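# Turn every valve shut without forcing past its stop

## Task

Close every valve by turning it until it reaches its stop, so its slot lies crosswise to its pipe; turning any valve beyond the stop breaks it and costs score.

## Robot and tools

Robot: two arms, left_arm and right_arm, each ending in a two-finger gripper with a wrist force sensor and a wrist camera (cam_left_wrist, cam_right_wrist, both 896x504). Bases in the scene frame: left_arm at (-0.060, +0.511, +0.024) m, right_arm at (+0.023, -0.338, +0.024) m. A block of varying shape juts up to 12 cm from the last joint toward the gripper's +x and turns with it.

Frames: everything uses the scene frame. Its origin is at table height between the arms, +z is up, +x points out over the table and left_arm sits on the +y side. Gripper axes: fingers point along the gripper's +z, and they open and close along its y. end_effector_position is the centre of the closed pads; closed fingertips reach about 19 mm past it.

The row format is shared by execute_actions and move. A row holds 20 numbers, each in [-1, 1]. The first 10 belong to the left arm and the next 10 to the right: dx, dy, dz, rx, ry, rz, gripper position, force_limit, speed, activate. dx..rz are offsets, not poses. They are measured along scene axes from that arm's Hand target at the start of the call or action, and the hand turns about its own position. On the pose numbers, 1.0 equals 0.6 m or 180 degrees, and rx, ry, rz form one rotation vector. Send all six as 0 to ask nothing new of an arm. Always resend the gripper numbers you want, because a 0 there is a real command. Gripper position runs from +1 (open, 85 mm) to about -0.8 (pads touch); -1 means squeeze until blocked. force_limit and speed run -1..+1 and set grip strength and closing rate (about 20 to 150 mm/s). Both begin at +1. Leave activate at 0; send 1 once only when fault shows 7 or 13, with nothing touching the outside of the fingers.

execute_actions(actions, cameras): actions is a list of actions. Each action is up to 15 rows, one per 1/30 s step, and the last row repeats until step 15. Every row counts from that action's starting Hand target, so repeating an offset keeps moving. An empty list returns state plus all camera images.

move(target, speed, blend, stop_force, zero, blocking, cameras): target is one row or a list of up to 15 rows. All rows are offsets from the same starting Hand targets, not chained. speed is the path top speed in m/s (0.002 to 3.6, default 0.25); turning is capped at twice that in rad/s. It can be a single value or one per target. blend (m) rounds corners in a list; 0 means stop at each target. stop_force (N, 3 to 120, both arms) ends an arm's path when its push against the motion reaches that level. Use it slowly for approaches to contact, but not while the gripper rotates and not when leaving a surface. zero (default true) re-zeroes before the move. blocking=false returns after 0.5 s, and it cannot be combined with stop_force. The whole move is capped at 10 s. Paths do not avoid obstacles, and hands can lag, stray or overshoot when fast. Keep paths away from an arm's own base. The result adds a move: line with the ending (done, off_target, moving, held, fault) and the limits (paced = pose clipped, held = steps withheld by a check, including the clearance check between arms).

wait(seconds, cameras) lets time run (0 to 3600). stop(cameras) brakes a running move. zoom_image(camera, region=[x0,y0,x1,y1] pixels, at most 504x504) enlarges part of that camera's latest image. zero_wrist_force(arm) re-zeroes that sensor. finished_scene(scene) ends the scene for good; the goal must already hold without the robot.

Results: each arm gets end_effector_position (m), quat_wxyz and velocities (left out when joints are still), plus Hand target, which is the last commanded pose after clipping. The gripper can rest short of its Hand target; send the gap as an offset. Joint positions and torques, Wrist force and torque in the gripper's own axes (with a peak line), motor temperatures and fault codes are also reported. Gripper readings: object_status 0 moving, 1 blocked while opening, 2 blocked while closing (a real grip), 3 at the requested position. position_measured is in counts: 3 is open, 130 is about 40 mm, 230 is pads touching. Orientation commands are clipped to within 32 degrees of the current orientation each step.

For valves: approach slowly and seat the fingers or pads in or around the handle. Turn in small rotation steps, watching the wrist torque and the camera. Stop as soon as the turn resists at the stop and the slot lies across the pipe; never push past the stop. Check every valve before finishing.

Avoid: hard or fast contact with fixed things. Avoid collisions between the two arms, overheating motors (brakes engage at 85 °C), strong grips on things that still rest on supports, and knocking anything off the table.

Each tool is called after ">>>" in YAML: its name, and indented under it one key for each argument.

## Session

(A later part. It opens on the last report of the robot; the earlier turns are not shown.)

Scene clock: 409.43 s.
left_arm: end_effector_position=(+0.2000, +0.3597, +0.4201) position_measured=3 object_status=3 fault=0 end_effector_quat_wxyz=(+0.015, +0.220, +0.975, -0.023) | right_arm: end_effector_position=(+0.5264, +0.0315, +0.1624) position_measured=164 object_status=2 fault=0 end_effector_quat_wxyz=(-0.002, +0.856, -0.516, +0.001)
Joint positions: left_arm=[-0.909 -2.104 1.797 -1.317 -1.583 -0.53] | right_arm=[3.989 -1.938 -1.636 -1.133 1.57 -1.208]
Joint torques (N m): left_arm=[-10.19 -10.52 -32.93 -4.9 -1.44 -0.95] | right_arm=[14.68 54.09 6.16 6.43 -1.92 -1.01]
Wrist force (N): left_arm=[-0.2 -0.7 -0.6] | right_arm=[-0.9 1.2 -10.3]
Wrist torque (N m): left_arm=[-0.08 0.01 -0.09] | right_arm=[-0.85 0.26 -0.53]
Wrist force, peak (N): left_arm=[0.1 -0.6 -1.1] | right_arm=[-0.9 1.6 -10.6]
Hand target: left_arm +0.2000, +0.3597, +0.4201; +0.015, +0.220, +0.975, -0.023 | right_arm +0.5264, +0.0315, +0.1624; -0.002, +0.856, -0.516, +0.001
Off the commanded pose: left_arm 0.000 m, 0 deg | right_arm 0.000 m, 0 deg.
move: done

>>> move:
  target: [0,0,0,0,0,0,1,1,1,0,-0.0002,-0.0001,0,0,0,-0.008,-0.98,0.5,-1,0]
  speed: 0.1

>>> move:
  target: [0,0,0,0,0,0,1,1,1,0,-0.0002,-0.0001,0,0,0,-0.008,-0.98,0.5,-1,0]
  speed: 0.1

Scene clock: 410.63 s.
left_arm: end_effector_position=(+0.2000, +0.3597, +0.4201) position_measured=3 object_status=3 fault=0 end_effector_quat_wxyz=(+0.015, +0.220, +0.975, -0.023) | right_arm: end_effector_position=(+0.5263, +0.0315, +0.1624) position_measured=164 object_status=2 fault=0 end_effector_quat_wxyz=(-0.002, +0.850, -0.527, +0.001)
Joint positions: left_arm=[-0.909 -2.104 1.797 -1.317 -1.583 -0.53] | right_arm=[3.989 -1.938 -1.636 -1.133 1.569 -1.183]
Joint torques (N m): left_arm=[-9.86 -10.51 -32.6 -4.98 -1.42 -0.93] | right_arm=[15 55.44 6.06 6.09 -1.95 -0.81]
Wrist force (N): left_arm=[0.3 -0.8 -0.8] | right_arm=[-0.3 -0.4 -8.2]
Wrist torque (N m): left_arm=[-0.11 -0.05 -0.09] | right_arm=[-0.68 0.33 -0.81]
Wrist force, peak (N): left_arm=[0.1 -0.7 -1.0] | right_arm=[-0.9 1.3 -10.5]
Hand target: left_arm +0.2000, +0.3597, +0.4201; +0.015, +0.220, +0.975, -0.023 | right_arm +0.5263, +0.0315, +0.1624; -0.002, +0.850, -0.527, +0.001
Off the commanded pose: left_arm 0.000 m, 0 deg | right_arm 0.000 m, 0 deg.
move: done

Scene clock: 411.17 s.
left_arm: end_effector_position=(+0.2000, +0.3597, +0.4201) position_measured=3 object_status=3 fault=0 end_effector_quat_wxyz=(+0.015, +0.220, +0.975, -0.023) | right_arm: end_effector_position=(+0.5262, +0.0314, +0.1624) position_measured=164 object_status=2 fault=0 end_effector_quat_wxyz=(-0.002, +0.843, -0.538, +0.001)
Joint positions: left_arm=[-0.909 -2.104 1.797 -1.317 -1.583 -0.53] | right_arm=[3.99 -1.938 -1.637 -1.133 1.569 -1.157]
Joint torques (N m): left_arm=[-9.73 -10.96 -33.18 -4.88 -1.36 -0.93] | right_arm=[14.29 54.56 7.36 5.07 -1.9 -0.36]
Wrist force (N): left_arm=[-0.1 -0.6 -0.5] | right_arm=[1.3 -0.6 -8.7]
Wrist torque (N m): left_arm=[-0.06 0.01 -0.09] | right_arm=[-0.49 0.42 -1.70]
Wrist force, peak (N): left_arm=[-0.1 -0.8 -1.1] | right_arm=[0.0 -0.6 -9.6]
Hand target: left_arm +0.2000, +0.3597, +0.4201; +0.015, +0.220, +0.975, -0.023 | right_arm +0.5262, +0.0314, +0.1624; -0.002, +0.843, -0.538, +0.001
Off the commanded pose: left_arm 0.000 m, 0 deg | right_arm 0.000 m, 0 deg.
move: done

>>> move:
  target:
    - [0,0,0,0,0,0,1,1,1,0,0,0,0,0,0,0.03,-0.98,0.5,-1,0]
    - [0,0,0,0,0,0,1,1,1,0,0,0,0.03,0,0,0.03,-0.98,0.5,-1,0]
    - [0,0,0,0,0,0,1,1,1,0,0.0017,0.0843,0.025,0,0,0.373,-0.98,0.5,-1,0]
    - [0,0,0,0,0,0,1,1,1,0,0.0142,0.0687,0.0075,0,0,0.373,-0.98,0.5,-1,0]
  speed: [0.1,0.06,0.3,0.02]
  cameras: ["cam_left_wrist"]

>>> zoom_image:
  camera: "cam_left_wrist"
  region: [450, 195, 500, 245]

Scene clock: 416.30 s.
left_arm: end_effector_position=(+0.2000, +0.3597, +0.4201) position_measured=3 object_status=3 fault=0 end_effector_quat_wxyz=(+0.015, +0.220, +0.975, -0.023) | right_arm: end_effector_position=(+0.5348, +0.0725, +0.1668) position_measured=164 object_status=2 fault=0 end_effector_quat_wxyz=(-0.003, +1.000, +0.018, +0.000)
Joint positions: left_arm=[-0.909 -2.104 1.797 -1.317 -1.583 -0.53] | right_arm=[4.02 -2.005 -1.525 -1.178 1.575 -2.299]
Joint torques (N m): left_arm=[-9.94 -10.85 -32.4 -4.98 -1.47 -0.97] | right_arm=[5.43 31.95 19.14 2.91 2.16 0.07]
Wrist force (N): left_arm=[0.0 -0.9 -0.9] | right_arm=[-2.5 -4.3 2.5]
Wrist torque (N m): left_arm=[-0.11 -0.01 -0.09] | right_arm=[-0.75 0.43 0.08]
Wrist force, peak (N): left_arm=[0.2 -1.1 -0.9] | right_arm=[1.3 -0.6 -9.5]
Hand target: left_arm +0.2000, +0.3597, +0.4201; +0.015, +0.220, +0.975, -0.023 | right_arm +0.5347, +0.0726, +0.1669; -0.003, +1.000, +0.018, +0.000
Off the commanded pose: left_arm 0.000 m, 0 deg | right_arm 0.000 m, 0 deg.
move: done
cam_left_wrist: T_world_to_cam=[[0.42184, 0.90648, -0.01886, -0.39551], [0.84278, -0.38436, 0.37681, -0.17361], [0.33432, -0.17484, -0.9261, 0.51452]] pos_world=[0.14115, 0.38175, 0.53445]

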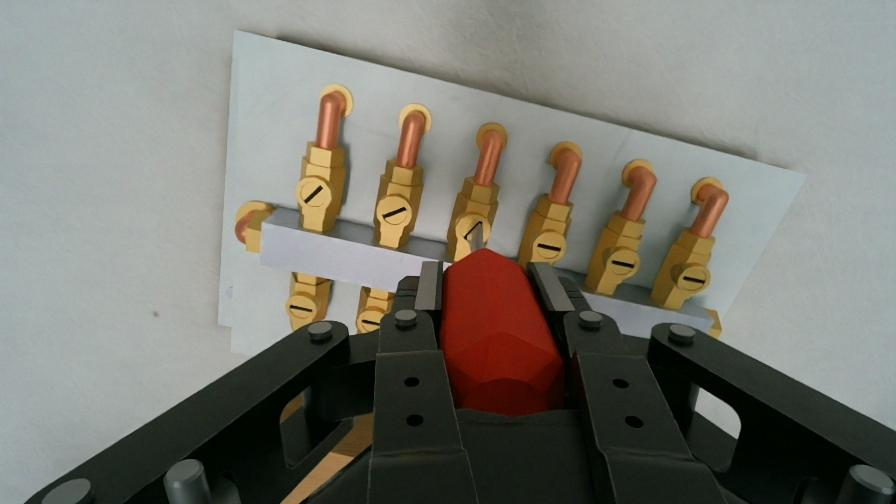

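Scaled by 10.080 from the camera's image (finer frame: 1280x720).

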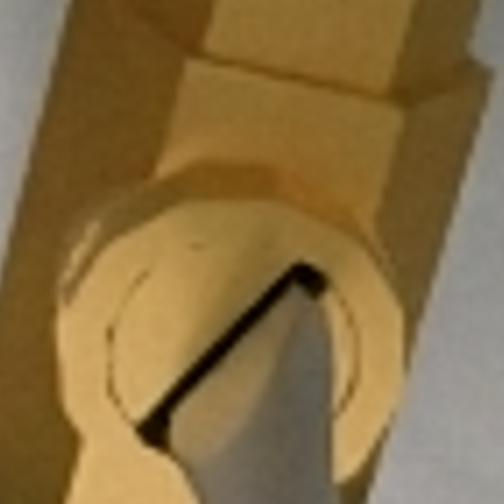

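>>> move:
  target: [0,0,0,0,0,0,1,1,1,0,0,0,0,0,0,-0.01,-0.98,0.5,-1,0]
  speed: 0.1

>>> move:
  target: [0,0,0,0,0,0,1,1,1,0,0,0,-0.018,0,0,0,-0.98,0.5,-1,0]
  speed: 0.012
  stop_force: 12

>>> move:
  target:
    - [0,0,0,0,0,0,1,1,1,0,0,0,0,0,0,0.03,-0.98,0.5,-1,0]
    - [0,0,0,0,0,0,1,1,1,0,0,0,0,0,0,-0.03,-0.98,0.5,-1,0]
    - [0,0,0,0,0,0,1,1,1,0,0,0,0,0,0,0,-0.98,0.5,-1,0]
  speed: 0.07
  cameras: ["cam_left_wrist"]

>>> zoom_image:
  camera: "cam_left_wrist"
  region: [450, 195, 500, 245]

>>> move:
  target: [0,0,0,0,0,0,1,1,1,0,0,0,-0.014,0,0,0,-0.98,0.5,-1,0]
  speed: 0.01
  stop_force: 10

Scene clock: 418.13 s.
left_arm: end_effector_position=(+0.2000, +0.3597, +0.4201) position_measured=3 object_status=3 fault=0 end_effector_quat_wxyz=(+0.015, +0.220, +0.975, -0.023) | right_arm: end_effector_position=(+0.5347, +0.0727, +0.1670) position_measured=164 object_status=2 fault=0 end_effector_quat_wxyz=(-0.003, +1.000, +0.003, +0.000)
Joint positions: left_arm=[-0.909 -2.104 1.797 -1.317 -1.583 -0.53] | right_arm=[4.02 -2.005 -1.525 -1.178 1.575 -2.268]
Joint torques (N m): left_arm=[-9.78 -10.81 -33.09 -4.87 -1.42 -0.89] | right_arm=[14.48 69.51 17.67 6.4 -1.77 -0.93]
Wrist force (N): left_arm=[0.0 -0.9 -0.5] | right_arm=[-2.4 -4.5 2.4]
Wrist torque (N m): left_arm=[-0.12 -0.01 -0.09] | right_arm=[-0.77 0.40 -0.05]
Wrist force, peak (N): left_arm=[0.1 -0.9 -0.9] | right_arm=[-2.5 -4.7 2.7]
Hand target: left_arm +0.2000, +0.3597, +0.4201; +0.015, +0.220, +0.975, -0.023 | right_arm +0.5347, +0.0726, +0.1669; -0.003, +1.000, +0.002, +0.000
Off the commanded pose: left_arm 0.000 m, 0 deg | right_arm 0.000 m, 0 deg.
move: done

Scene clock: 419.70 s.
left_arm: end_effector_position=(+0.2000, +0.3597, +0.4201) position_measured=3 object_status=3 fault=0 end_effector_quat_wxyz=(+0.015, +0.220, +0.975, -0.023) | right_arm: end_effector_position=(+0.5347, +0.0726, +0.1629) position_measured=164 object_status=2 fault=0 end_effector_quat_wxyz=(-0.003, +1.000, +0.003, +0.000)
Joint positions: left_arm=[-0.909 -2.104 1.797 -1.317 -1.583 -0.53] | right_arm=[4.02 -2.009 -1.531 -1.169 1.575 -2.268]
Joint torques (N m): left_arm=[-9.69 -11.24 -33.13 -4.95 -1.42 -0.89] | right_arm=[13.99 60.03 32.11 -0.55 -2.05 -2.21]
Wrist force (N): left_arm=[0.1 -0.7 -0.8] | right_arm=[-3.7 -3.8 -8.9]
Wrist torque (N m): left_arm=[-0.09 -0.02 -0.09] | right_arm=[-0.86 0.34 -0.04]
Wrist force, peak (N): left_arm=[0.1 -1.0 -1.0] | right_arm=[-5.5 0.2 -19.3]
Hand target: left_arm +0.2000, +0.3597, +0.4201; +0.015, +0.220, +0.975, -0.023 | right_arm +0.5347, +0.0727, +0.1629; -0.003, +1.000, +0.003, +0.000 (not the last commanded pose)
Off the commanded pose: left_arm 0.000 m, 0 deg | right_arm 0.007 m, 0 deg.
move: contact (right_arm)

Scene clock: 423.07 s.
left_arm: end_effector_position=(+0.2000, +0.3597, +0.4201) position_measured=3 object_status=3 fault=0 end_effector_quat_wxyz=(+0.015, +0.220, +0.975, -0.023) | right_arm: end_effector_position=(+0.5347, +0.0727, +0.1630) position_measured=164 object_status=2 fault=0 end_effector_quat_wxyz=(-0.003, +1.000, +0.003, +0.000)
Joint positions: left_arm=[-0.909 -2.104 1.797 -1.317 -1.583 -0.53] | right_arm=[4.02 -2.009 -1.531 -1.169 1.575 -2.268]
Joint torques (N m): left_arm=[-10 -11.1 -33.27 -4.92 -1.44 -0.92] | right_arm=[-11.26 26.83 35.69 -0.34 2.09 2.19]
Wrist force (N): left_arm=[0.0 -0.7 -0.9] | right_arm=[-4.3 -3.7 -5.4]
Wrist torque (N m): left_arm=[-0.08 -0.02 -0.09] | right_arm=[-0.77 0.31 0.38]
Wrist force, peak (N): left_arm=[0.4 -0.8 -1.1] | right_arm=[-3.8 0.4 -13.2]
Hand target: left_arm +0.2000, +0.3597, +0.4201; +0.015, +0.220, +0.975, -0.023 | right_arm +0.5347, +0.0727, +0.1629; -0.003, +1.000, +0.003, +0.000
Off the commanded pose: left_arm 0.000 m, 0 deg | right_arm 0.000 m, 0 deg.
move: done
cam_left_wrist: T_world_to_cam=[[0.42184, 0.90648, -0.01886, -0.39551], [0.84278, -0.38436, 0.37681, -0.17361], [0.33432, -0.17484, -0.9261, 0.51452]] pos_world=[0.14115, 0.38175, 0.53445]

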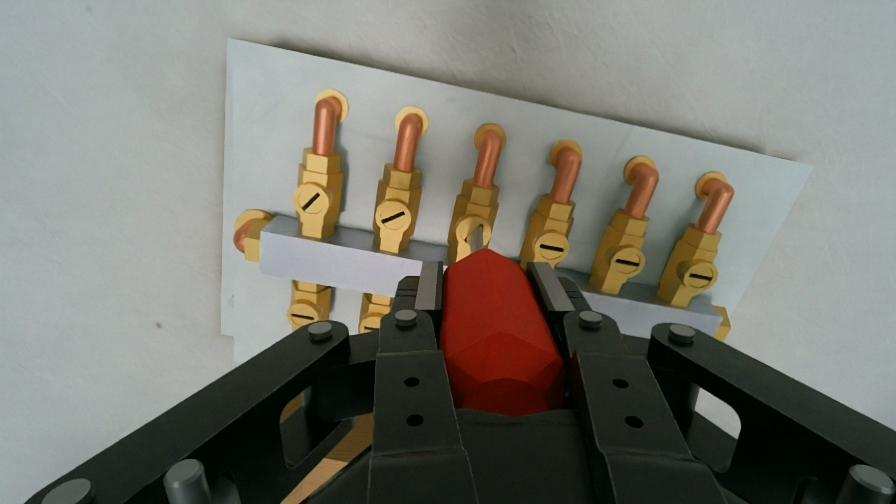

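Scaled by 10.080 from the camera's image (finer frame: 1280x720).

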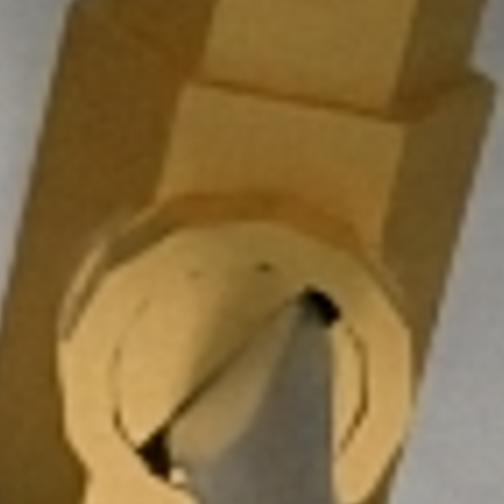

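Scene clock: 424.30 s.
left_arm: end_effector_position=(+0.2000, +0.3597, +0.4201) position_measured=3 object_status=3 fault=0 end_effector_quat_wxyz=(+0.015, +0.220, +0.975, -0.023) | right_arm: end_effector_position=(+0.5347, +0.0727, +0.1626) position_measured=164 object_status=2 fault=0 end_effector_quat_wxyz=(-0.003, +1.000, +0.003, +0.000)
Joint positions: left_arm=[-0.909 -2.104 1.797 -1.317 -1.583 -0.53] | right_arm=[4.02 -2.009 -1.532 -1.168 1.575 -2.268]
Joint torques (N m): left_arm=[-10.11 -11.04 -33.05 -4.91 -1.48 -1.01] | right_arm=[-2 54.14 31.59 -0.39 1.98 2.03]
Wrist force (N): left_arm=[0.0 -0.8 -0.6] | right_arm=[-6.8 -1.4 -16.0]
Wrist torque (N m): left_arm=[-0.09 -0.02 -0.09] | right_arm=[-1.03 0.18 0.37]
Wrist force, peak (N): left_arm=[-0.2 -0.8 -0.8] | right_arm=[-9.3 1.9 -24.9]
Hand target: left_arm +0.2000, +0.3597, +0.4201; +0.015, +0.220, +0.975, -0.023 | right_arm +0.5347, +0.0727, +0.1626; -0.003, +1.000, +0.003, +0.000 (not the last commanded pose)
Off the commanded pose: left_arm 0.000 m, 0 deg | right_arm 0.008 m, 0 deg.
move: contact (right_arm)

>>> move:
  target:
    - [0,0,0,0,0,0,1,1,1,0,0,-0.001,0,0,0,-0.085,-0.98,0.5,-1,0]
    - [0,0,0,0,0,0,1,1,1,0,-0.0002,-0.002,0,0,0,-0.168,-0.98,0.5,-1,0]
    - [0,0,0,0,0,0,1,1,1,0,-0.0005,-0.0027,0,0,0,-0.235,-0.98,0.5,-1,0]
  speed: 0.1
  blend: 0.01
  cameras: ["cam_left_wrist"]

>>> zoom_image:
  camera: "cam_left_wrist"
  region: [450, 195, 500, 245]

>>> move:
  target:
    - [0,0,0,0,0,0,1,1,1,0,-0.0005,-0.0005,0,0,0,-0.05,-0.98,0.5,-1,0]
    - [0,0,0,0,0,0,1,1,1,0,-0.0009,-0.0008,0,0,0,-0.092,-0.98,0.5,-1,0]
  speed: 0.1
  blend: 0.01

>>> move:
  target: [0,0,0,0,0,0,1,1,1,0,-0.0002,-0.0001,0,0,0,-0.01,-0.98,0.5,-1,0]
  speed: 0.1

>>> move:
  target: [0,0,0,0,0,0,1,1,1,0,-0.0002,-0.0001,0,0,0,-0.01,-0.98,0.5,-1,0]
  speed: 0.1

Scene clock: 429.67 s.
left_arm: end_effector_position=(+0.2000, +0.3597, +0.4201) position_measured=3 object_status=3 fault=0 end_effector_quat_wxyz=(+0.015, +0.220, +0.975, -0.023) | right_arm: end_effector_position=(+0.5344, +0.0711, +0.1626) position_measured=164 object_status=2 fault=0 end_effector_quat_wxyz=(-0.003, +0.934, -0.358, +0.001)
Joint positions: left_arm=[-0.909 -2.104 1.797 -1.317 -1.583 -0.53] | right_arm=[4.02 -2.005 -1.538 -1.164 1.571 -1.529]
Joint torques (N m): left_arm=[-9.85 -10.84 -33.12 -4.91 -1.45 -1.02] | right_arm=[15 50.49 5.5 7.64 -1.93 -0.87]
Wrist force (N): left_arm=[0.2 -0.4 -0.6] | right_arm=[-2.4 6.1 -18.8]
Wrist torque (N m): left_arm=[-0.03 -0.04 -0.10] | right_arm=[-1.21 0.19 -0.70]
Wrist force, peak (N): left_arm=[0.0 -0.6 -1.2] | right_arm=[-2.1 6.4 -19.4]
Hand target: left_arm +0.2000, +0.3597, +0.4201; +0.015, +0.220, +0.975, -0.023 | right_arm +0.5344, +0.0711, +0.1626; -0.003, +0.934, -0.358, +0.001
Off the commanded pose: left_arm 0.000 m, 0 deg | right_arm 0.000 m, 0 deg.
move: done
cam_left_wrist: T_world_to_cam=[[0.42184, 0.90648, -0.01886, -0.39551], [0.84278, -0.38436, 0.37681, -0.17361], [0.33432, -0.17484, -0.9261, 0.51452]] pos_world=[0.14115, 0.38175, 0.53445]

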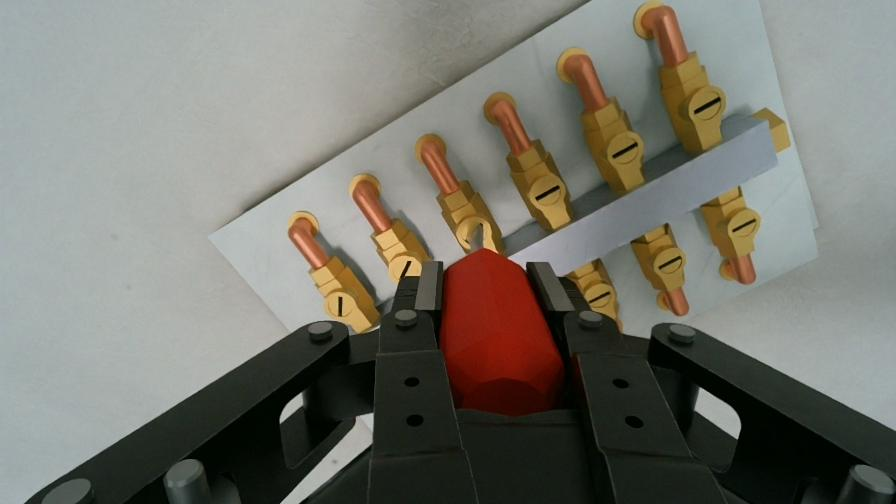

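Scaled by 10.080 from the camera's image (finer frame: 1280x720).

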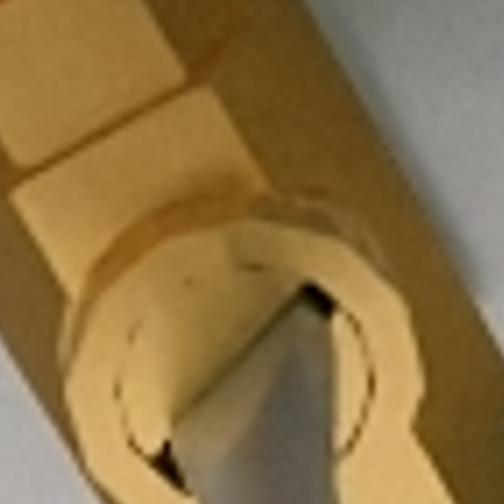

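Scene clock: 431.53 s.
left_arm: end_effector_position=(+0.2000, +0.3597, +0.4201) position_measured=3 object_status=3 fault=0 end_effector_quat_wxyz=(+0.015, +0.220, +0.975, -0.023) | right_arm: end_effector_position=(+0.5339, +0.0706, +0.1626) position_measured=164 object_status=2 fault=0 end_effector_quat_wxyz=(-0.003, +0.872, -0.489, +0.001)
Joint positions: left_arm=[-0.909 -2.104 1.797 -1.317 -1.583 -0.53] | right_arm=[4.021 -2.003 -1.54 -1.163 1.569 -1.239]
Joint torques (N m): left_arm=[-10.03 -11.18 -32.99 -4.88 -1.41 -0.99] | right_arm=[14.61 51.6 4.46 6.23 -1.86 -0.78]
Wrist force (N): left_arm=[0.3 -0.7 -0.8] | right_arm=[-0.8 2.8 -16.7]
Wrist torque (N m): left_arm=[-0.08 -0.06 -0.09] | right_arm=[-0.92 0.35 -0.75]
Wrist force, peak (N): left_arm=[-0.3 -1.1 -0.8] | right_arm=[-2.0 5.9 -19.5]
Hand target: left_arm +0.2000, +0.3597, +0.4201; +0.015, +0.220, +0.975, -0.023 | right_arm +0.5339, +0.0706, +0.1626; -0.003, +0.872, -0.489, +0.001
Off the commanded pose: left_arm 0.000 m, 0 deg | right_arm 0.000 m, 0 deg.
move: done

Scene clock: 432.10 s.
left_arm: end_effector_position=(+0.2000, +0.3597, +0.4201) position_measured=3 object_status=3 fault=0 end_effector_quat_wxyz=(+0.015, +0.220, +0.975, -0.023) | right_arm: end_effector_position=(+0.5338, +0.0706, +0.1626) position_measured=164 object_status=2 fault=0 end_effector_quat_wxyz=(-0.003, +0.864, -0.503, +0.001)
Joint positions: left_arm=[-0.909 -2.104 1.797 -1.317 -1.583 -0.53] | right_arm=[4.021 -2.003 -1.541 -1.163 1.569 -1.208]
Joint torques (N m): left_arm=[-9.57 -10.78 -32.84 -4.99 -1.39 -0.94] | right_arm=[14.88 50.69 5.14 5.34 -1.83 -0.77]
Wrist force (N): left_arm=[-0.1 -0.4 -0.8] | right_arm=[-0.6 2.1 -16.4]
Wrist torque (N m): left_arm=[-0.04 0.02 -0.09] | right_arm=[-0.87 0.28 -0.74]
Wrist force, peak (N): left_arm=[0.2 -0.9 -0.7] | right_arm=[-0.4 3.0 -18.2]
Hand target: left_arm +0.2000, +0.3597, +0.4201; +0.015, +0.220, +0.975, -0.023 | right_arm +0.5338, +0.0706, +0.1626; -0.003, +0.864, -0.503, +0.001
Off the commanded pose: left_arm 0.000 m, 0 deg | right_arm 0.000 m, 0 deg.
move: done

Scene clock: 432.67 s.
left_arm: end_effector_position=(+0.2000, +0.3597, +0.4201) position_measured=3 object_status=3 fault=0 end_effector_quat_wxyz=(+0.015, +0.220, +0.975, -0.023) | right_arm: end_effector_position=(+0.5336, +0.0705, +0.1626) position_measured=164 object_status=2 fault=0 end_effector_quat_wxyz=(-0.002, +0.856, -0.516, +0.001)
Joint positions: left_arm=[-0.909 -2.104 1.797 -1.317 -1.583 -0.53] | right_arm=[4.021 -2.003 -1.541 -1.163 1.569 -1.176]
Joint torques (N m): left_arm=[-10.15 -10.49 -32.97 -4.92 -1.41 -0.94] | right_arm=[14.95 52.97 4.43 5.34 -1.79 -0.81]
Wrist force (N): left_arm=[-0.1 -0.9 -1.0] | right_arm=[-1.0 0.3 -15.3]
Wrist torque (N m): left_arm=[-0.12 0.01 -0.09] | right_arm=[-0.76 0.33 -0.74]
Wrist force, peak (N): left_arm=[0.0 -0.7 -1.2] | right_arm=[-0.4 2.3 -17.6]
Hand target: left_arm +0.2000, +0.3597, +0.4201; +0.015, +0.220, +0.975, -0.023 | right_arm +0.5336, +0.0705, +0.1626; -0.002, +0.856, -0.516, +0.001
Off the commanded pose: left_arm 0.000 m, 0 deg | right_arm 0.000 m, 0 deg.
move: done

Friction 0.74.

>>> move:
  target: [0,0,0,0,0,0,1,1,1,0,-0.0002,-0.0001,0,0,0,-0.008,-0.98,0.5,-1,0]
  speed: 0.1

>>> move:
  target: [0,0,0,0,0,0,1,1,1,0,-0.0002,-0.0001,0,0,0,-0.006,-0.98,0.5,-1,0]
  speed: 0.1

Scene clock: 433.93 s.
left_arm: end_effector_position=(+0.2000, +0.3597, +0.4201) position_measured=3 object_status=3 fault=0 end_effector_quat_wxyz=(+0.015, +0.220, +0.975, -0.023) | right_arm: end_effector_position=(+0.5335, +0.0704, +0.1626) position_measured=164 object_status=2 fault=0 end_effector_quat_wxyz=(-0.002, +0.850, -0.527, +0.001)
Joint positions: left_arm=[-0.909 -2.104 1.797 -1.317 -1.583 -0.53] | right_arm=[4.021 -2.002 -1.542 -1.163 1.569 -1.151]
Joint torques (N m): left_arm=[-9.65 -10.21 -33.16 -4.88 -1.44 -0.84] | right_arm=[15.6 52.59 3.49 4.57 -1.98 -0.72]
Wrist force (N): left_arm=[-0.1 -0.5 -0.9] | right_arm=[0.4 -1.1 -15.6]
Wrist torque (N m): left_arm=[-0.05 -0.01 -0.09] | right_arm=[-0.49 0.39 -1.25]
Wrist force, peak (N): left_arm=[-0.1 -0.9 -1.1] | right_arm=[-0.8 0.3 -16.6]
Hand target: left_arm +0.2000, +0.3597, +0.4201; +0.015, +0.220, +0.975, -0.023 | right_arm +0.5335, +0.0704, +0.1626; -0.002, +0.850, -0.527, +0.001
Off the commanded pose: left_arm 0.000 m, 0 deg | right_arm 0.000 m, 0 deg.
move: done

Scene clock: 434.43 s.
left_arm: end_effector_position=(+0.2000, +0.3597, +0.4201) position_measured=3 object_status=3 fault=0 end_effector_quat_wxyz=(+0.015, +0.220, +0.975, -0.023) | right_arm: end_effector_position=(+0.5334, +0.0704, +0.1626) position_measured=164 object_status=2 fault=0 end_effector_quat_wxyz=(-0.002, +0.845, -0.535, +0.001)
Joint positions: left_arm=[-0.909 -2.104 1.797 -1.317 -1.583 -0.53] | right_arm=[4.022 -2.002 -1.542 -1.163 1.569 -1.132]
Joint torques (N m): left_arm=[-10.15 -10.9 -33 -5.03 -1.5 -0.92] | right_arm=[14.26 52.23 4.82 3.92 -1.9 -1.02]
Wrist force (N): left_arm=[0.1 -0.7 -0.9] | right_arm=[1.3 -0.2 -15.7]
Wrist torque (N m): left_arm=[-0.08 -0.02 -0.09] | right_arm=[-0.48 0.44 -1.67]
Wrist force, peak (N): left_arm=[0.1 -0.7 -0.9] | right_arm=[1.5 -0.2 -16.5]
Hand target: left_arm +0.2000, +0.3597, +0.4201; +0.015, +0.220, +0.975, -0.023 | right_arm +0.5334, +0.0704, +0.1626; -0.002, +0.845, -0.535, +0.001
Off the commanded pose: left_arm 0.000 m, 0 deg | right_arm 0.000 m, 0 deg.
move: done

>>> move:
  target:
    - [0,0,0,0,0,0,1,1,1,0,0,0,0,0,0,0.03,-0.98,0.5,-1,0]
    - [0,0,0,0,0,0,1,1,1,0,0,0,0.03,0,0,0.03,-0.98,0.5,-1,0]
    - [0,0,0,0,0,0,1,1,1,0,0.0012,0.0818,0.025,0,0,0.22,-0.98,0.5,-1,0]
    - [0,0,0,0,0,0,1,1,1,0,0.0143,0.0667,0.008,0,0,0.22,-0.98,0.5,-1,0]
  speed: [0.1,0.06,0.3,0.02]
  cameras: ["cam_left_wrist"]

>>> zoom_image:
  camera: "cam_left_wrist"
  region: [450, 195, 500, 245]

Scene clock: 439.30 s.
left_arm: end_effector_position=(+0.2000, +0.3597, +0.4201) position_measured=3 object_status=3 fault=0 end_effector_quat_wxyz=(+0.015, +0.220, +0.975, -0.023) | right_arm: end_effector_position=(+0.5421, +0.1103, +0.1673) position_measured=164 object_status=2 fault=0 end_effector_quat_wxyz=(-0.003, +0.976, -0.217, +0.000)
Joint positions: left_arm=[-0.909 -2.104 1.797 -1.317 -1.583 -0.53] | right_arm=[4.048 -2.071 -1.425 -1.211 1.572 -1.797]
Joint torques (N m): left_arm=[-9.83 -10.56 -32.8 -4.94 -1.35 -0.93] | right_arm=[2.71 32.31 16.94 3.93 2.18 -0.72]
Wrist force (N): left_arm=[-0.2 -0.4 -0.7] | right_arm=[-1.4 -3.8 2.4]
Wrist torque (N m): left_arm=[-0.02 0.01 -0.09] | right_arm=[-0.63 0.26 0.07]
Wrist force, peak (N): left_arm=[0.1 -0.6 -1.3] | right_arm=[1.6 -0.4 -16.9]
Hand target: left_arm +0.2000, +0.3597, +0.4201; +0.015, +0.220, +0.975, -0.023 | right_arm +0.5420, +0.1104, +0.1674; -0.003, +0.976, -0.217, +0.000
Off the commanded pose: left_arm 0.000 m, 0 deg | right_arm 0.000 m, 0 deg.
move: done
cam_left_wrist: T_world_to_cam=[[0.42184, 0.90648, -0.01886, -0.39551], [0.84278, -0.38436, 0.37681, -0.17361], [0.33432, -0.17484, -0.9261, 0.51452]] pos_world=[0.14115, 0.38175, 0.53445]

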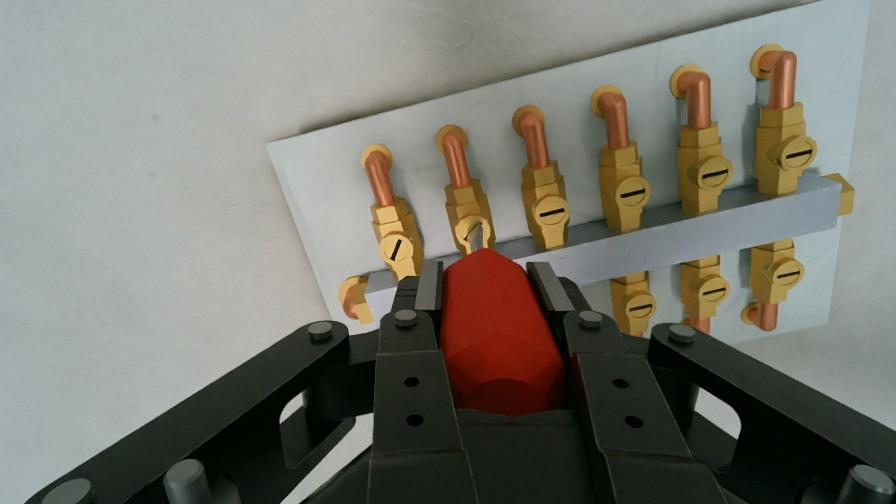

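Scaled by 10.080 from the camera's image (finer frame: 1280x720).

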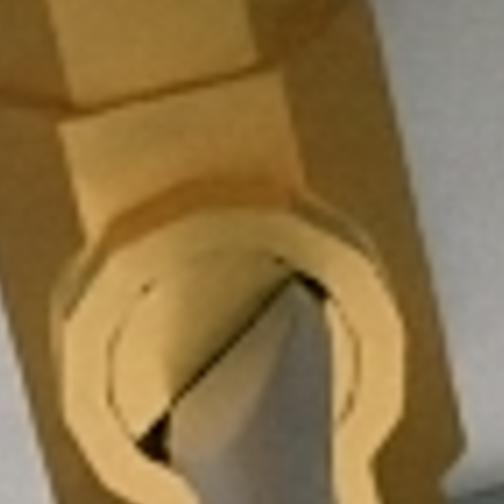

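>>> move:
  target: [0,0,0,0,0,0,1,1,1,0,-0.0004,-0.0005,0,0,0,-0.022,-0.98,0.5,-1,0]
  speed: 0.1

>>> move:
  target: [0,0,0,0,0,0,1,1,1,0,0,0,-0.018,0,0,0,-0.98,0.5,-1,0]
  speed: 0.012
  stop_force: 12

>>> move:
  target:
    - [0,0,0,0,0,0,1,1,1,0,0,0,0,0,0,0.03,-0.98,0.5,-1,0]
    - [0,0,0,0,0,0,1,1,1,0,0,0,0,0,0,-0.03,-0.98,0.5,-1,0]
    - [0,0,0,0,0,0,1,1,1,0,0,0,0,0,0,0,-0.98,0.5,-1,0]
  speed: 0.07
  cameras: ["cam_left_wrist"]

>>> zoom_image:
  camera: "cam_left_wrist"
  region: [450, 195, 500, 245]

>>> move:
  target: [0,0,0,0,0,0,1,1,1,0,0,0,-0.014,0,0,0,-0.98,0.5,-1,0]
  speed: 0.01
  stop_force: 10

Scene clock: 441.60 s.
left_arm: end_effector_position=(+0.2000, +0.3597, +0.4201) position_measured=3 object_status=3 fault=0 end_effector_quat_wxyz=(+0.015, +0.220, +0.975, -0.023) | right_arm: end_effector_position=(+0.5417, +0.1101, +0.1674) position_measured=164 object_status=2 fault=0 end_effector_quat_wxyz=(-0.003, +0.968, -0.251, +0.000)
Joint positions: left_arm=[-0.909 -2.104 1.797 -1.317 -1.583 -0.53] | right_arm=[4.048 -2.069 -1.426 -1.211 1.572 -1.727]
Joint torques (N m): left_arm=[-9.98 -10.78 -32.94 -4.86 -1.42 -0.97] | right_arm=[14.39 70.97 8.91 6.37 -1.9 -1.24]
Wrist force (N): left_arm=[0.1 -0.5 -0.7] | right_arm=[-1.5 -3.7 2.4]
Wrist torque (N m): left_arm=[-0.04 -0.03 -0.09] | right_arm=[-0.63 0.28 -0.06]
Wrist force, peak (N): left_arm=[-0.2 -0.5 -1.2] | right_arm=[-1.9 -4.0 2.6]
Hand target: left_arm +0.2000, +0.3597, +0.4201; +0.015, +0.220, +0.975, -0.023 | right_arm +0.5417, +0.1101, +0.1674; -0.003, +0.968, -0.251, +0.000
Off the commanded pose: left_arm 0.000 m, 0 deg | right_arm 0.000 m, 0 deg.
move: done

Scene clock: 443.00 s.
left_arm: end_effector_position=(+0.2000, +0.3597, +0.4201) position_measured=3 object_status=3 fault=0 end_effector_quat_wxyz=(+0.015, +0.220, +0.975, -0.023) | right_arm: end_effector_position=(+0.5417, +0.1101, +0.1654) position_measured=164 object_status=2 fault=0 end_effector_quat_wxyz=(-0.003, +0.968, -0.251, +0.001)
Joint positions: left_arm=[-0.909 -2.104 1.797 -1.317 -1.583 -0.53] | right_arm=[4.048 -2.071 -1.43 -1.206 1.572 -1.727]
Joint torques (N m): left_arm=[-10.13 -11.1 -32.54 -4.98 -1.44 -0.92] | right_arm=[14.26 63.55 33.9 -0.23 -2.03 0.71]
Wrist force (N): left_arm=[-0.1 -0.7 -0.9] | right_arm=[-1.9 -0.6 -9.4]
Wrist torque (N m): left_arm=[-0.09 -0.01 -0.09] | right_arm=[-0.89 0.20 -0.09]
Wrist force, peak (N): left_arm=[-0.1 -0.9 -1.0] | right_arm=[-2.4 4.1 -20.3]
Hand target: left_arm +0.2000, +0.3597, +0.4201; +0.015, +0.220, +0.975, -0.023 | right_arm +0.5417, +0.1101, +0.1654; -0.003, +0.968, -0.251, +0.001 (not the last commanded pose)
Off the commanded pose: left_arm 0.000 m, 0 deg | right_arm 0.009 m, 0 deg.
move: contact (right_arm)

Scene clock: 446.37 s.
left_arm: end_effector_position=(+0.2000, +0.3597, +0.4201) position_measured=3 object_status=3 fault=0 end_effector_quat_wxyz=(+0.015, +0.220, +0.975, -0.023) | right_arm: end_effector_position=(+0.5417, +0.1101, +0.1654) position_measured=164 object_status=2 fault=0 end_effector_quat_wxyz=(-0.003, +0.968, -0.251, +0.001)
Joint positions: left_arm=[-0.909 -2.104 1.797 -1.317 -1.583 -0.53] | right_arm=[4.048 -2.071 -1.43 -1.206 1.572 -1.727]
Joint torques (N m): left_arm=[-10.08 -11.41 -33.11 -4.98 -1.38 -1.02] | right_arm=[-10.47 63.99 38.35 -0.24 2.1 2.18]
Wrist force (N): left_arm=[0.2 -0.7 -0.6] | right_arm=[-1.4 -4.0 3.0]
Wrist torque (N m): left_arm=[-0.07 -0.04 -0.09] | right_arm=[-0.69 0.25 0.07]
Wrist force, peak (N): left_arm=[0.0 -1.0 -1.1] | right_arm=[-1.8 -0.6 -10.0]
Hand target: left_arm +0.2000, +0.3597, +0.4201; +0.015, +0.220, +0.975, -0.023 | right_arm +0.5417, +0.1101, +0.1654; -0.003, +0.968, -0.251, +0.001
Off the commanded pose: left_arm 0.000 m, 0 deg | right_arm 0.000 m, 0 deg.
move: done
cam_left_wrist: T_world_to_cam=[[0.42184, 0.90648, -0.01886, -0.39551], [0.84278, -0.38436, 0.37681, -0.17361], [0.33432, -0.17484, -0.9261, 0.51452]] pos_world=[0.14115, 0.38175, 0.53445]

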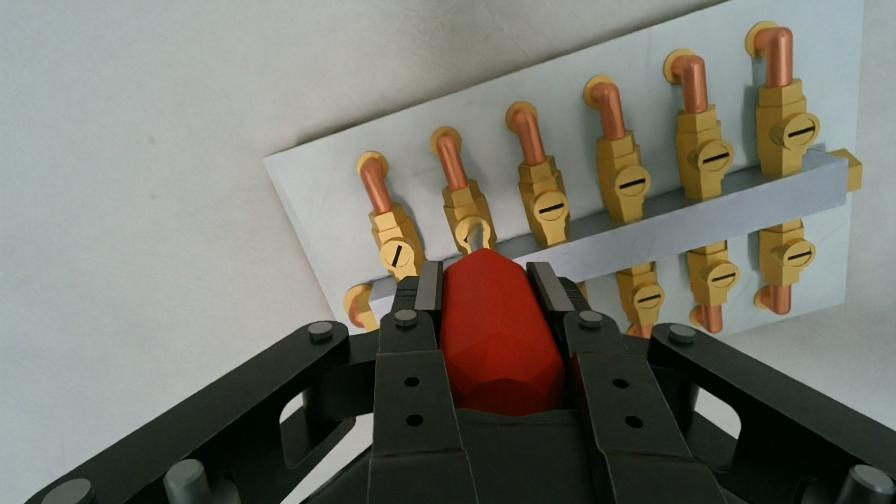

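Scaled by 10.080 from the camera's image (finer frame: 1280x720).

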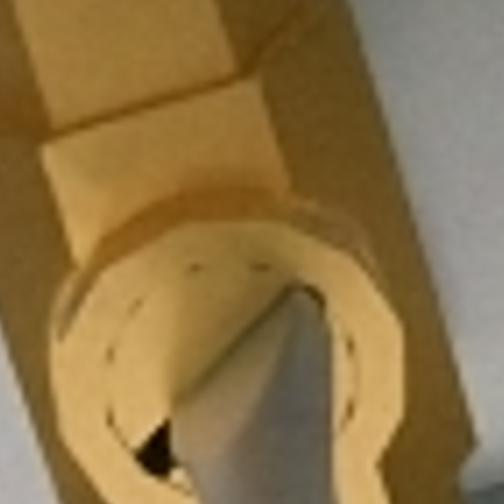

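Scene clock: 447.83 s.
left_arm: end_effector_position=(+0.2000, +0.3597, +0.4201) position_measured=3 object_status=3 fault=0 end_effector_quat_wxyz=(+0.015, +0.220, +0.975, -0.023) | right_arm: end_effector_position=(+0.5418, +0.1102, +0.1635) position_measured=164 object_status=2 fault=0 end_effector_quat_wxyz=(-0.003, +0.968, -0.251, +0.001)
Joint positions: left_arm=[-0.909 -2.104 1.797 -1.317 -1.583 -0.53] | right_arm=[4.048 -2.073 -1.433 -1.201 1.572 -1.727]
Joint torques (N m): left_arm=[-9.94 -10.93 -32.88 -4.98 -1.27 -0.91] | right_arm=[-9.84 66.9 35.8 -0.06 1.83 1.29]
Wrist force (N): left_arm=[0.0 -0.8 -0.7] | right_arm=[-3.2 -0.9 -4.6]
Wrist torque (N m): left_arm=[-0.11 -0.02 -0.09] | right_arm=[-0.87 0.18 -0.06]
Wrist force, peak (N): left_arm=[-0.1 -0.6 -1.0] | right_arm=[-3.5 3.1 -15.6]
Hand target: left_arm +0.2000, +0.3597, +0.4201; +0.015, +0.220, +0.975, -0.023 | right_arm +0.5418, +0.1102, +0.1635; -0.003, +0.968, -0.251, +0.001 (not the last commanded pose)
Off the commanded pose: left_arm 0.000 m, 0 deg | right_arm 0.006 m, 0 deg.
move: contact (right_arm)

>>> move:
  target:
    - [0,0,0,0,0,0,1,1,1,0,-0.0008,0,0,0,0,-0.072,-0.98,0.5,-1,0]
    - [0,0,0,0,0,0,1,1,1,0,-0.0016,-0.0008,0,0,0,-0.166,-0.98,0.5,-1,0]
  speed: 0.1
  blend: 0.01
  cameras: ["cam_left_wrist"]

>>> zoom_image:
  camera: "cam_left_wrist"
  region: [450, 195, 500, 245]

>>> move:
  target: [0,0,0,0,0,0,1,1,1,0,-0.0002,-0.0001,0,0,0,-0.01,-0.98,0.5,-1,0]
  speed: 0.1

>>> move:
  target: [0,0,0,0,0,0,1,1,1,0,-0.0002,-0.0001,0,0,0,-0.01,-0.98,0.5,-1,0]
  speed: 0.1

Scene clock: 452.23 s.
left_arm: end_effector_position=(+0.2000, +0.3597, +0.4201) position_measured=3 object_status=3 fault=0 end_effector_quat_wxyz=(+0.015, +0.220, +0.975, -0.023) | right_arm: end_effector_position=(+0.5408, +0.1097, +0.1635) position_measured=164 object_status=2 fault=0 end_effector_quat_wxyz=(-0.003, +0.871, -0.492, +0.001)
Joint positions: left_arm=[-0.909 -2.104 1.797 -1.317 -1.583 -0.53] | right_arm=[4.05 -2.07 -1.437 -1.2 1.569 -1.204]
Joint torques (N m): left_arm=[-10.69 -11.67 -32.87 -4.96 -1.39 -0.86] | right_arm=[14.38 64.38 8.11 6.66 -1.74 -0.78]
Wrist force (N): left_arm=[0.1 -0.8 -0.8] | right_arm=[0.4 1.4 -5.0]
Wrist torque (N m): left_arm=[-0.09 -0.03 -0.09] | right_arm=[-0.62 0.21 -0.85]
Wrist force, peak (N): left_arm=[-0.1 -1.0 -1.1] | right_arm=[0.0 2.8 -6.7]
Hand target: left_arm +0.2000, +0.3597, +0.4201; +0.015, +0.220, +0.975, -0.023 | right_arm +0.5408, +0.1097, +0.1635; -0.003, +0.871, -0.492, +0.001
Off the commanded pose: left_arm 0.000 m, 0 deg | right_arm 0.000 m, 0 deg.
move: done
cam_left_wrist: T_world_to_cam=[[0.42184, 0.90648, -0.01886, -0.39551], [0.84278, -0.38436, 0.37681, -0.17361], [0.33432, -0.17484, -0.9261, 0.51452]] pos_world=[0.14115, 0.38175, 0.53445]

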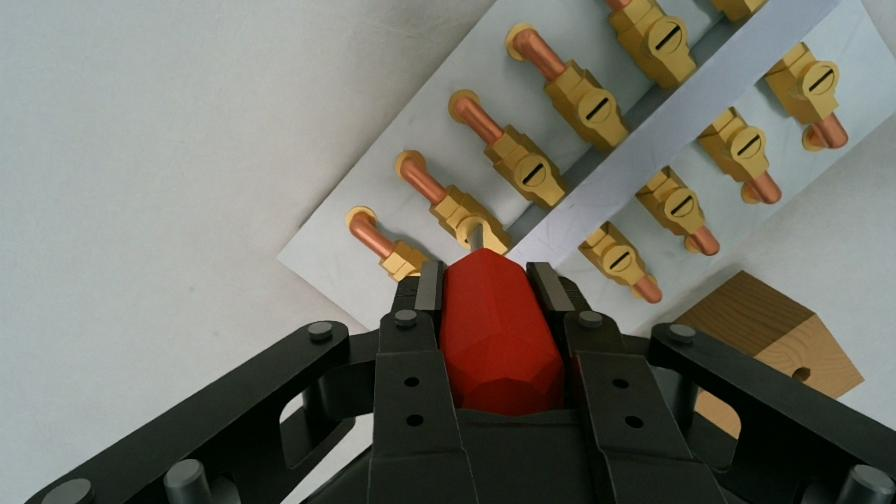

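Scaled by 10.080 from the camera's image (finer frame: 1280x720).

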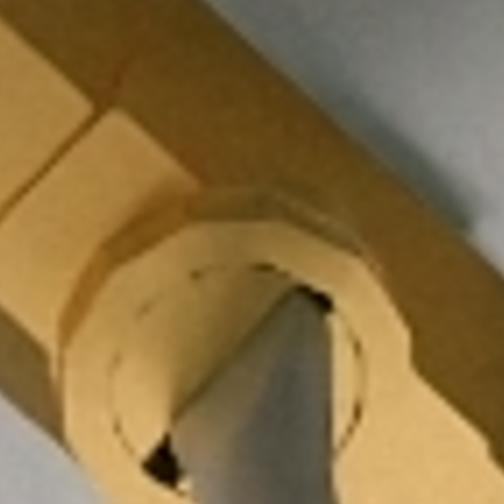

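Scene clock: 452.80 s.
left_arm: end_effector_position=(+0.2000, +0.3597, +0.4201) position_measured=3 object_status=3 fault=0 end_effector_quat_wxyz=(+0.015, +0.220, +0.975, -0.023) | right_arm: end_effector_position=(+0.5407, +0.1096, +0.1635) position_measured=164 object_status=2 fault=0 end_effector_quat_wxyz=(-0.003, +0.863, -0.505, +0.002)
Joint positions: left_arm=[-0.909 -2.104 1.797 -1.317 -1.583 -0.53] | right_arm=[4.05 -2.07 -1.437 -1.199 1.569 -1.172]
Joint torques (N m): left_arm=[-9.43 -10.65 -33.02 -4.95 -1.27 -1.01] | right_arm=[14.67 65.18 8.16 6.33 -1.85 -0.73]
Wrist force (N): left_arm=[0.3 -0.4 -0.5] | right_arm=[0.2 0.3 -4.8]
Wrist torque (N m): left_arm=[-0.04 -0.06 -0.09] | right_arm=[-0.48 0.26 -0.83]
Wrist force, peak (N): left_arm=[-0.1 -1.0 -0.8] | right_arm=[0.6 0.9 -6.3]
Hand target: left_arm +0.2000, +0.3597, +0.4201; +0.015, +0.220, +0.975, -0.023 | right_arm +0.5407, +0.1096, +0.1635; -0.003, +0.863, -0.505, +0.002
Off the commanded pose: left_arm 0.000 m, 0 deg | right_arm 0.000 m, 0 deg.
move: done

Scene clock: 453.37 s.
left_arm: end_effector_position=(+0.2000, +0.3597, +0.4201) position_measured=3 object_status=3 fault=0 end_effector_quat_wxyz=(+0.015, +0.220, +0.975, -0.023) | right_arm: end_effector_position=(+0.5406, +0.1096, +0.1635) position_measured=164 object_status=2 fault=0 end_effector_quat_wxyz=(-0.003, +0.855, -0.519, +0.002)
Joint positions: left_arm=[-0.909 -2.104 1.797 -1.317 -1.583 -0.53] | right_arm=[4.051 -2.069 -1.438 -1.199 1.568 -1.141]
Joint torques (N m): left_arm=[-9.8 -10.5 -32.68 -5.02 -1.43 -0.93] | right_arm=[13.93 65.85 8.47 5.9 -1.81 -0.75]
Wrist force (N): left_arm=[0.0 -0.7 -0.5] | right_arm=[0.2 -1.0 -4.6]
Wrist torque (N m): left_arm=[-0.09 -0.01 -0.09] | right_arm=[-0.43 0.23 -0.83]
Wrist force, peak (N): left_arm=[0.1 -0.8 -1.1] | right_arm=[0.2 0.2 -5.9]
Hand target: left_arm +0.2000, +0.3597, +0.4201; +0.015, +0.220, +0.975, -0.023 | right_arm +0.5406, +0.1096, +0.1635; -0.003, +0.855, -0.519, +0.002
Off the commanded pose: left_arm 0.000 m, 0 deg | right_arm 0.000 m, 0 deg.
move: done

>>> move:
  target: [0,0,0,0,0,0,1,1,1,0,-0.0002,-0.0001,0,0,0,-0.008,-0.98,0.5,-1,0]
  speed: 0.1

>>> move:
  target: [0,0,0,0,0,0,1,1,1,0,-0.0002,-0.0001,0,0,0,-0.006,-0.98,0.5,-1,0]
  speed: 0.1

Scene clock: 454.37 s.
left_arm: end_effector_position=(+0.2000, +0.3597, +0.4201) position_measured=3 object_status=3 fault=0 end_effector_quat_wxyz=(+0.015, +0.220, +0.975, -0.023) | right_arm: end_effector_position=(+0.5405, +0.1095, +0.1635) position_measured=164 object_status=2 fault=0 end_effector_quat_wxyz=(-0.003, +0.848, -0.530, +0.002)
Joint positions: left_arm=[-0.909 -2.104 1.797 -1.317 -1.583 -0.53] | right_arm=[4.051 -2.069 -1.438 -1.199 1.568 -1.115]
Joint torques (N m): left_arm=[-10.06 -10.81 -32.75 -4.89 -1.37 -0.92] | right_arm=[14.05 67.13 7.28 5.77 -1.9 -0.57]
Wrist force (N): left_arm=[0.0 -0.5 -0.6] | right_arm=[1.1 -1.9 -2.9]
Wrist torque (N m): left_arm=[-0.05 -0.02 -0.09] | right_arm=[-0.16 0.22 -1.39]
Wrist force, peak (N): left_arm=[-0.1 -0.9 -1.0] | right_arm=[0.3 -0.9 -5.4]
Hand target: left_arm +0.2000, +0.3597, +0.4201; +0.015, +0.220, +0.975, -0.023 | right_arm +0.5405, +0.1095, +0.1635; -0.003, +0.848, -0.530, +0.002
Off the commanded pose: left_arm 0.000 m, 0 deg | right_arm 0.000 m, 0 deg.
move: done

Scene clock: 454.87 s.
left_arm: end_effector_position=(+0.2000, +0.3597, +0.4201) position_measured=3 object_status=3 fault=0 end_effector_quat_wxyz=(+0.015, +0.220, +0.975, -0.023) | right_arm: end_effector_position=(+0.5403, +0.1095, +0.1635) position_measured=164 object_status=2 fault=0 end_effector_quat_wxyz=(-0.003, +0.843, -0.538, +0.002)
Joint positions: left_arm=[-0.909 -2.104 1.797 -1.317 -1.583 -0.53] | right_arm=[4.051 -2.069 -1.439 -1.199 1.568 -1.096]
Joint torques (N m): left_arm=[-10.3 -10.62 -33.32 -4.82 -1.43 -0.88] | right_arm=[11.9 64.27 8.95 5.2 -1.96 -0.84]
Wrist force (N): left_arm=[0.2 -0.8 -0.6] | right_arm=[0.9 -0.2 -4.3]
Wrist torque (N m): left_arm=[-0.10 -0.03 -0.10] | right_arm=[-0.29 0.26 -1.85]
Wrist force, peak (N): left_arm=[0.2 -0.3 -1.2] | right_arm=[1.6 0.2 -6.2]
Hand target: left_arm +0.2000, +0.3597, +0.4201; +0.015, +0.220, +0.975, -0.023 | right_arm +0.5403, +0.1094, +0.1635; -0.003, +0.843, -0.538, +0.002
Off the commanded pose: left_arm 0.000 m, 0 deg | right_arm 0.000 m, 0 deg.
move: done

>>> move:
  target:
    - [0,0,0,0,0,0,1,1,1,0,0,0,0,0,0,0.03,-0.98,0.5,-1,0]
    - [0,0,0,0,0,0,1,1,1,0,0,0,0.03,0,0,0.03,-0.98,0.5,-1,0]
    - [0,0,0,0,0,0,1,1,1,0,0.0009,0.0829,0.025,0,0,0.311,-0.98,0.5,-1,0]
    - [0,0,0,0,0,0,1,1,1,0,0.0145,0.0682,0.008,0,0,0.311,-0.98,0.5,-1,0]
  speed: [0.1,0.06,0.3,0.02]
  cameras: ["cam_left_wrist"]

>>> zoom_image:
  camera: "cam_left_wrist"
  region: [450, 195, 500, 245]

Scene clock: 460.33 s.
left_arm: end_effector_position=(+0.2000, +0.3597, +0.4201) position_measured=3 object_status=3 fault=0 end_effector_quat_wxyz=(+0.015, +0.220, +0.975, -0.023) | right_arm: end_effector_position=(+0.5492, +0.1503, +0.1681) position_measured=164 object_status=2 fault=0 end_effector_quat_wxyz=(-0.003, +0.997, -0.079, +0.000)
Joint positions: left_arm=[-0.909 -2.104 1.797 -1.317 -1.583 -0.53] | right_arm=[4.074 -2.144 -1.307 -1.256 1.574 -2.05]
Joint torques (N m): left_arm=[-10.07 -10.85 -32.69 -4.85 -1.42 -0.94] | right_arm=[2.36 35.24 18.44 3.98 2.11 -0.65]
Wrist force (N): left_arm=[-0.1 -0.3 -0.8] | right_arm=[-1.1 -4.5 3.0]
Wrist torque (N m): left_arm=[-0.03 -0.01 -0.09] | right_arm=[-0.75 0.19 0.07]
Wrist force, peak (N): left_arm=[0.3 -0.8 -1.1] | right_arm=[0.1 -5.8 4.3]
Hand target: left_arm +0.2000, +0.3597, +0.4201; +0.015, +0.220, +0.975, -0.023 | right_arm +0.5490, +0.1504, +0.1683; -0.003, +0.997, -0.079, +0.000
Off the commanded pose: left_arm 0.000 m, 0 deg | right_arm 0.000 m, 0 deg.
move: done
cam_left_wrist: T_world_to_cam=[[0.42184, 0.90648, -0.01886, -0.39551], [0.84278, -0.38436, 0.37681, -0.17361], [0.33432, -0.17484, -0.9261, 0.51452]] pos_world=[0.14115, 0.38175, 0.53445]

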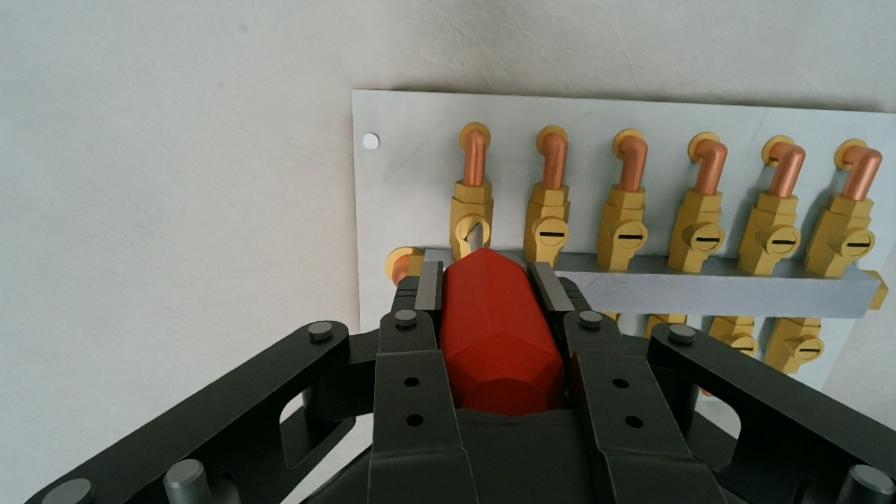

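Scaled by 10.080 from the camera's image (finer frame: 1280x720).

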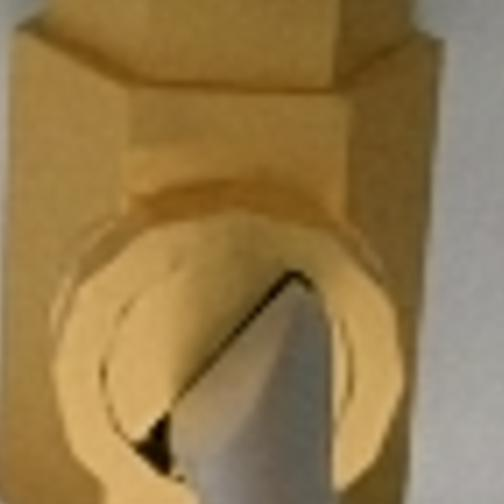

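>>> move:
  target:
    - [0,0,0,0,0,0,1,1,1,0,-0.0147,0.0152,0.003,0,0,0,-0.98,0.5,-1,0]
    - [0,0,0,0,0,0,1,1,1,0,-0.0011,0.0005,0,0,0,0,-0.98,0.5,-1,0]
  speed: [0.04,0.02]
  cameras: ["cam_left_wrist"]

>>> zoom_image:
  camera: "cam_left_wrist"
  region: [450, 195, 500, 245]

Scene clock: 462.73 s.
left_arm: end_effector_position=(+0.2000, +0.3597, +0.4201) position_measured=3 object_status=3 fault=0 end_effector_quat_wxyz=(+0.015, +0.220, +0.975, -0.023) | right_arm: end_effector_position=(+0.5485, +0.1505, +0.1683) position_measured=164 object_status=2 fault=0 end_effector_quat_wxyz=(-0.003, +0.997, -0.079, +0.000)
Joint positions: left_arm=[-0.909 -2.104 1.797 -1.317 -1.583 -0.53] | right_arm=[4.075 -2.143 -1.308 -1.256 1.574 -2.049]
Joint torques (N m): left_arm=[-9.46 -10.56 -32.92 -4.89 -1.51 -0.96] | right_arm=[7.81 27.28 11.09 5.91 -0.99 -0.43]
Wrist force (N): left_arm=[0.3 -0.6 -1.0] | right_arm=[-1.1 -4.6 2.9]
Wrist torque (N m): left_arm=[-0.07 -0.05 -0.09] | right_arm=[-0.77 0.20 0.06]
Wrist force, peak (N): left_arm=[-0.1 -1.1 -1.0] | right_arm=[-2.7 -6.1 2.9]
Hand target: left_arm +0.2000, +0.3597, +0.4201; +0.015, +0.220, +0.975, -0.023 | right_arm +0.5484, +0.1507, +0.1683; -0.003, +0.997, -0.079, +0.000
Off the commanded pose: left_arm 0.000 m, 0 deg | right_arm 0.000 m, 0 deg.
move: done
cam_left_wrist: T_world_to_cam=[[0.42184, 0.90648, -0.01886, -0.39551], [0.84278, -0.38436, 0.37681, -0.17361], [0.33432, -0.17484, -0.9261, 0.51452]] pos_world=[0.14115, 0.38175, 0.53445]

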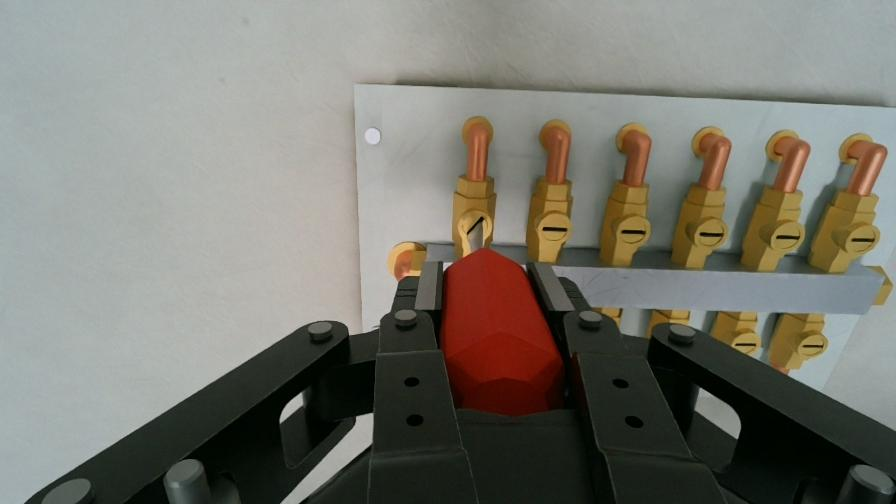

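Scaled by 10.080 from the camera's image (finer frame: 1280x720).

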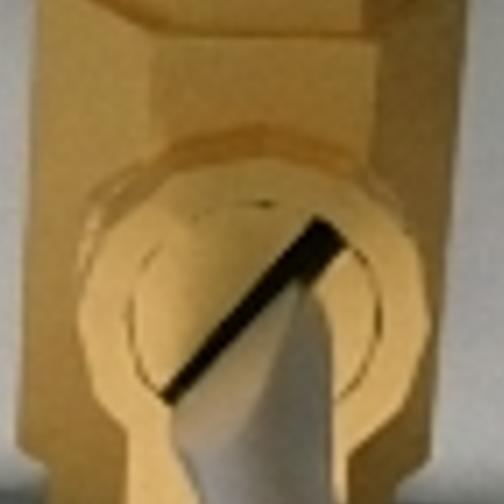

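>>> move:
  target:
    - [0,0,0,0,0,0,1,1,1,0,-0.0170,0.0184,0.003,0,0,0,-0.98,0.5,-1,0]
    - [0,0,0,0,0,0,1,1,1,0,0,0,0,0,0,0,-0.98,0.5,-1,0]
  speed: [0.06,0.03]
  cameras: ["cam_left_wrist"]

>>> zoom_image:
  camera: "cam_left_wrist"
  region: [450, 195, 500, 245]

Scene clock: 465.40 s.
left_arm: end_effector_position=(+0.2000, +0.3597, +0.4201) position_measured=3 object_status=3 fault=0 end_effector_quat_wxyz=(+0.015, +0.220, +0.975, -0.023) | right_arm: end_effector_position=(+0.5486, +0.1505, +0.1683) position_measured=164 object_status=2 fault=0 end_effector_quat_wxyz=(-0.003, +0.997, -0.079, +0.000)
Joint positions: left_arm=[-0.909 -2.104 1.797 -1.317 -1.583 -0.53] | right_arm=[4.075 -2.143 -1.308 -1.256 1.574 -2.049]
Joint torques (N m): left_arm=[-10.24 -11.01 -32.47 -4.9 -1.48 -0.91] | right_arm=[15.62 25.65 12.97 5.51 -0.6 2.16]
Wrist force (N): left_arm=[0.1 -0.7 -1.1] | right_arm=[-0.8 -4.7 3.0]
Wrist torque (N m): left_arm=[-0.09 -0.01 -0.09] | right_arm=[-0.79 0.16 0.06]
Wrist force, peak (N): left_arm=[0.0 -0.4 -1.3] | right_arm=[-6.2 -7.4 3.2]
Hand target: left_arm +0.2000, +0.3597, +0.4201; +0.015, +0.220, +0.975, -0.023 | right_arm +0.5484, +0.1507, +0.1683; -0.003, +0.997, -0.079, +0.000
Off the commanded pose: left_arm 0.000 m, 0 deg | right_arm 0.000 m, 0 deg.
move: done
cam_left_wrist: T_world_to_cam=[[0.42184, 0.90648, -0.01886, -0.39551], [0.84278, -0.38436, 0.37681, -0.17361], [0.33432, -0.17484, -0.9261, 0.51452]] pos_world=[0.14115, 0.38175, 0.53445]

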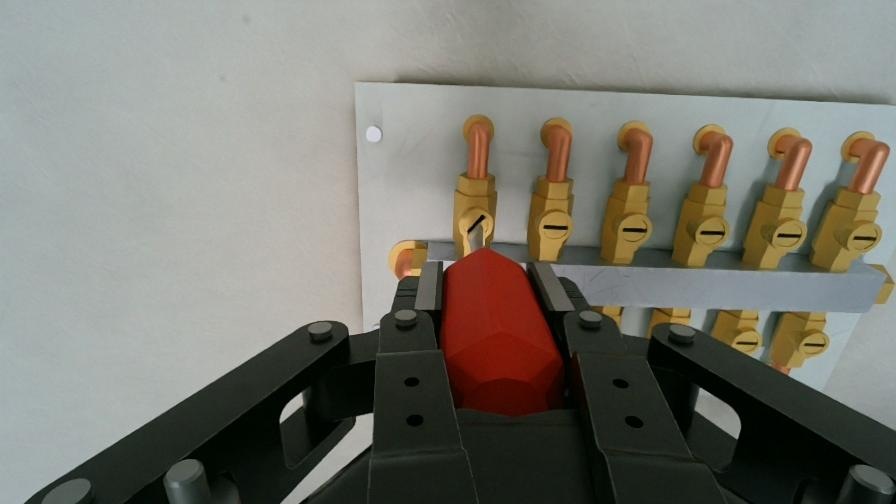

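Scaled by 10.080 from the camera's image (finer frame: 1280x720).

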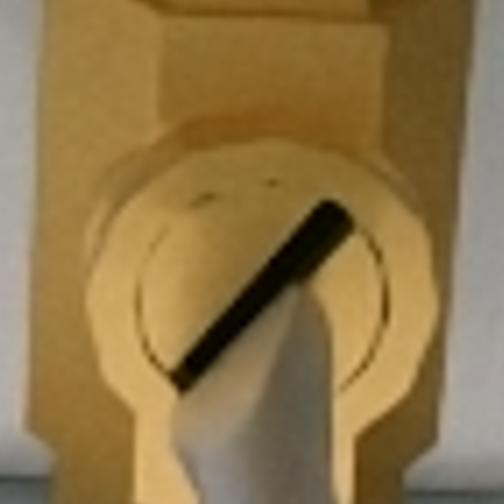

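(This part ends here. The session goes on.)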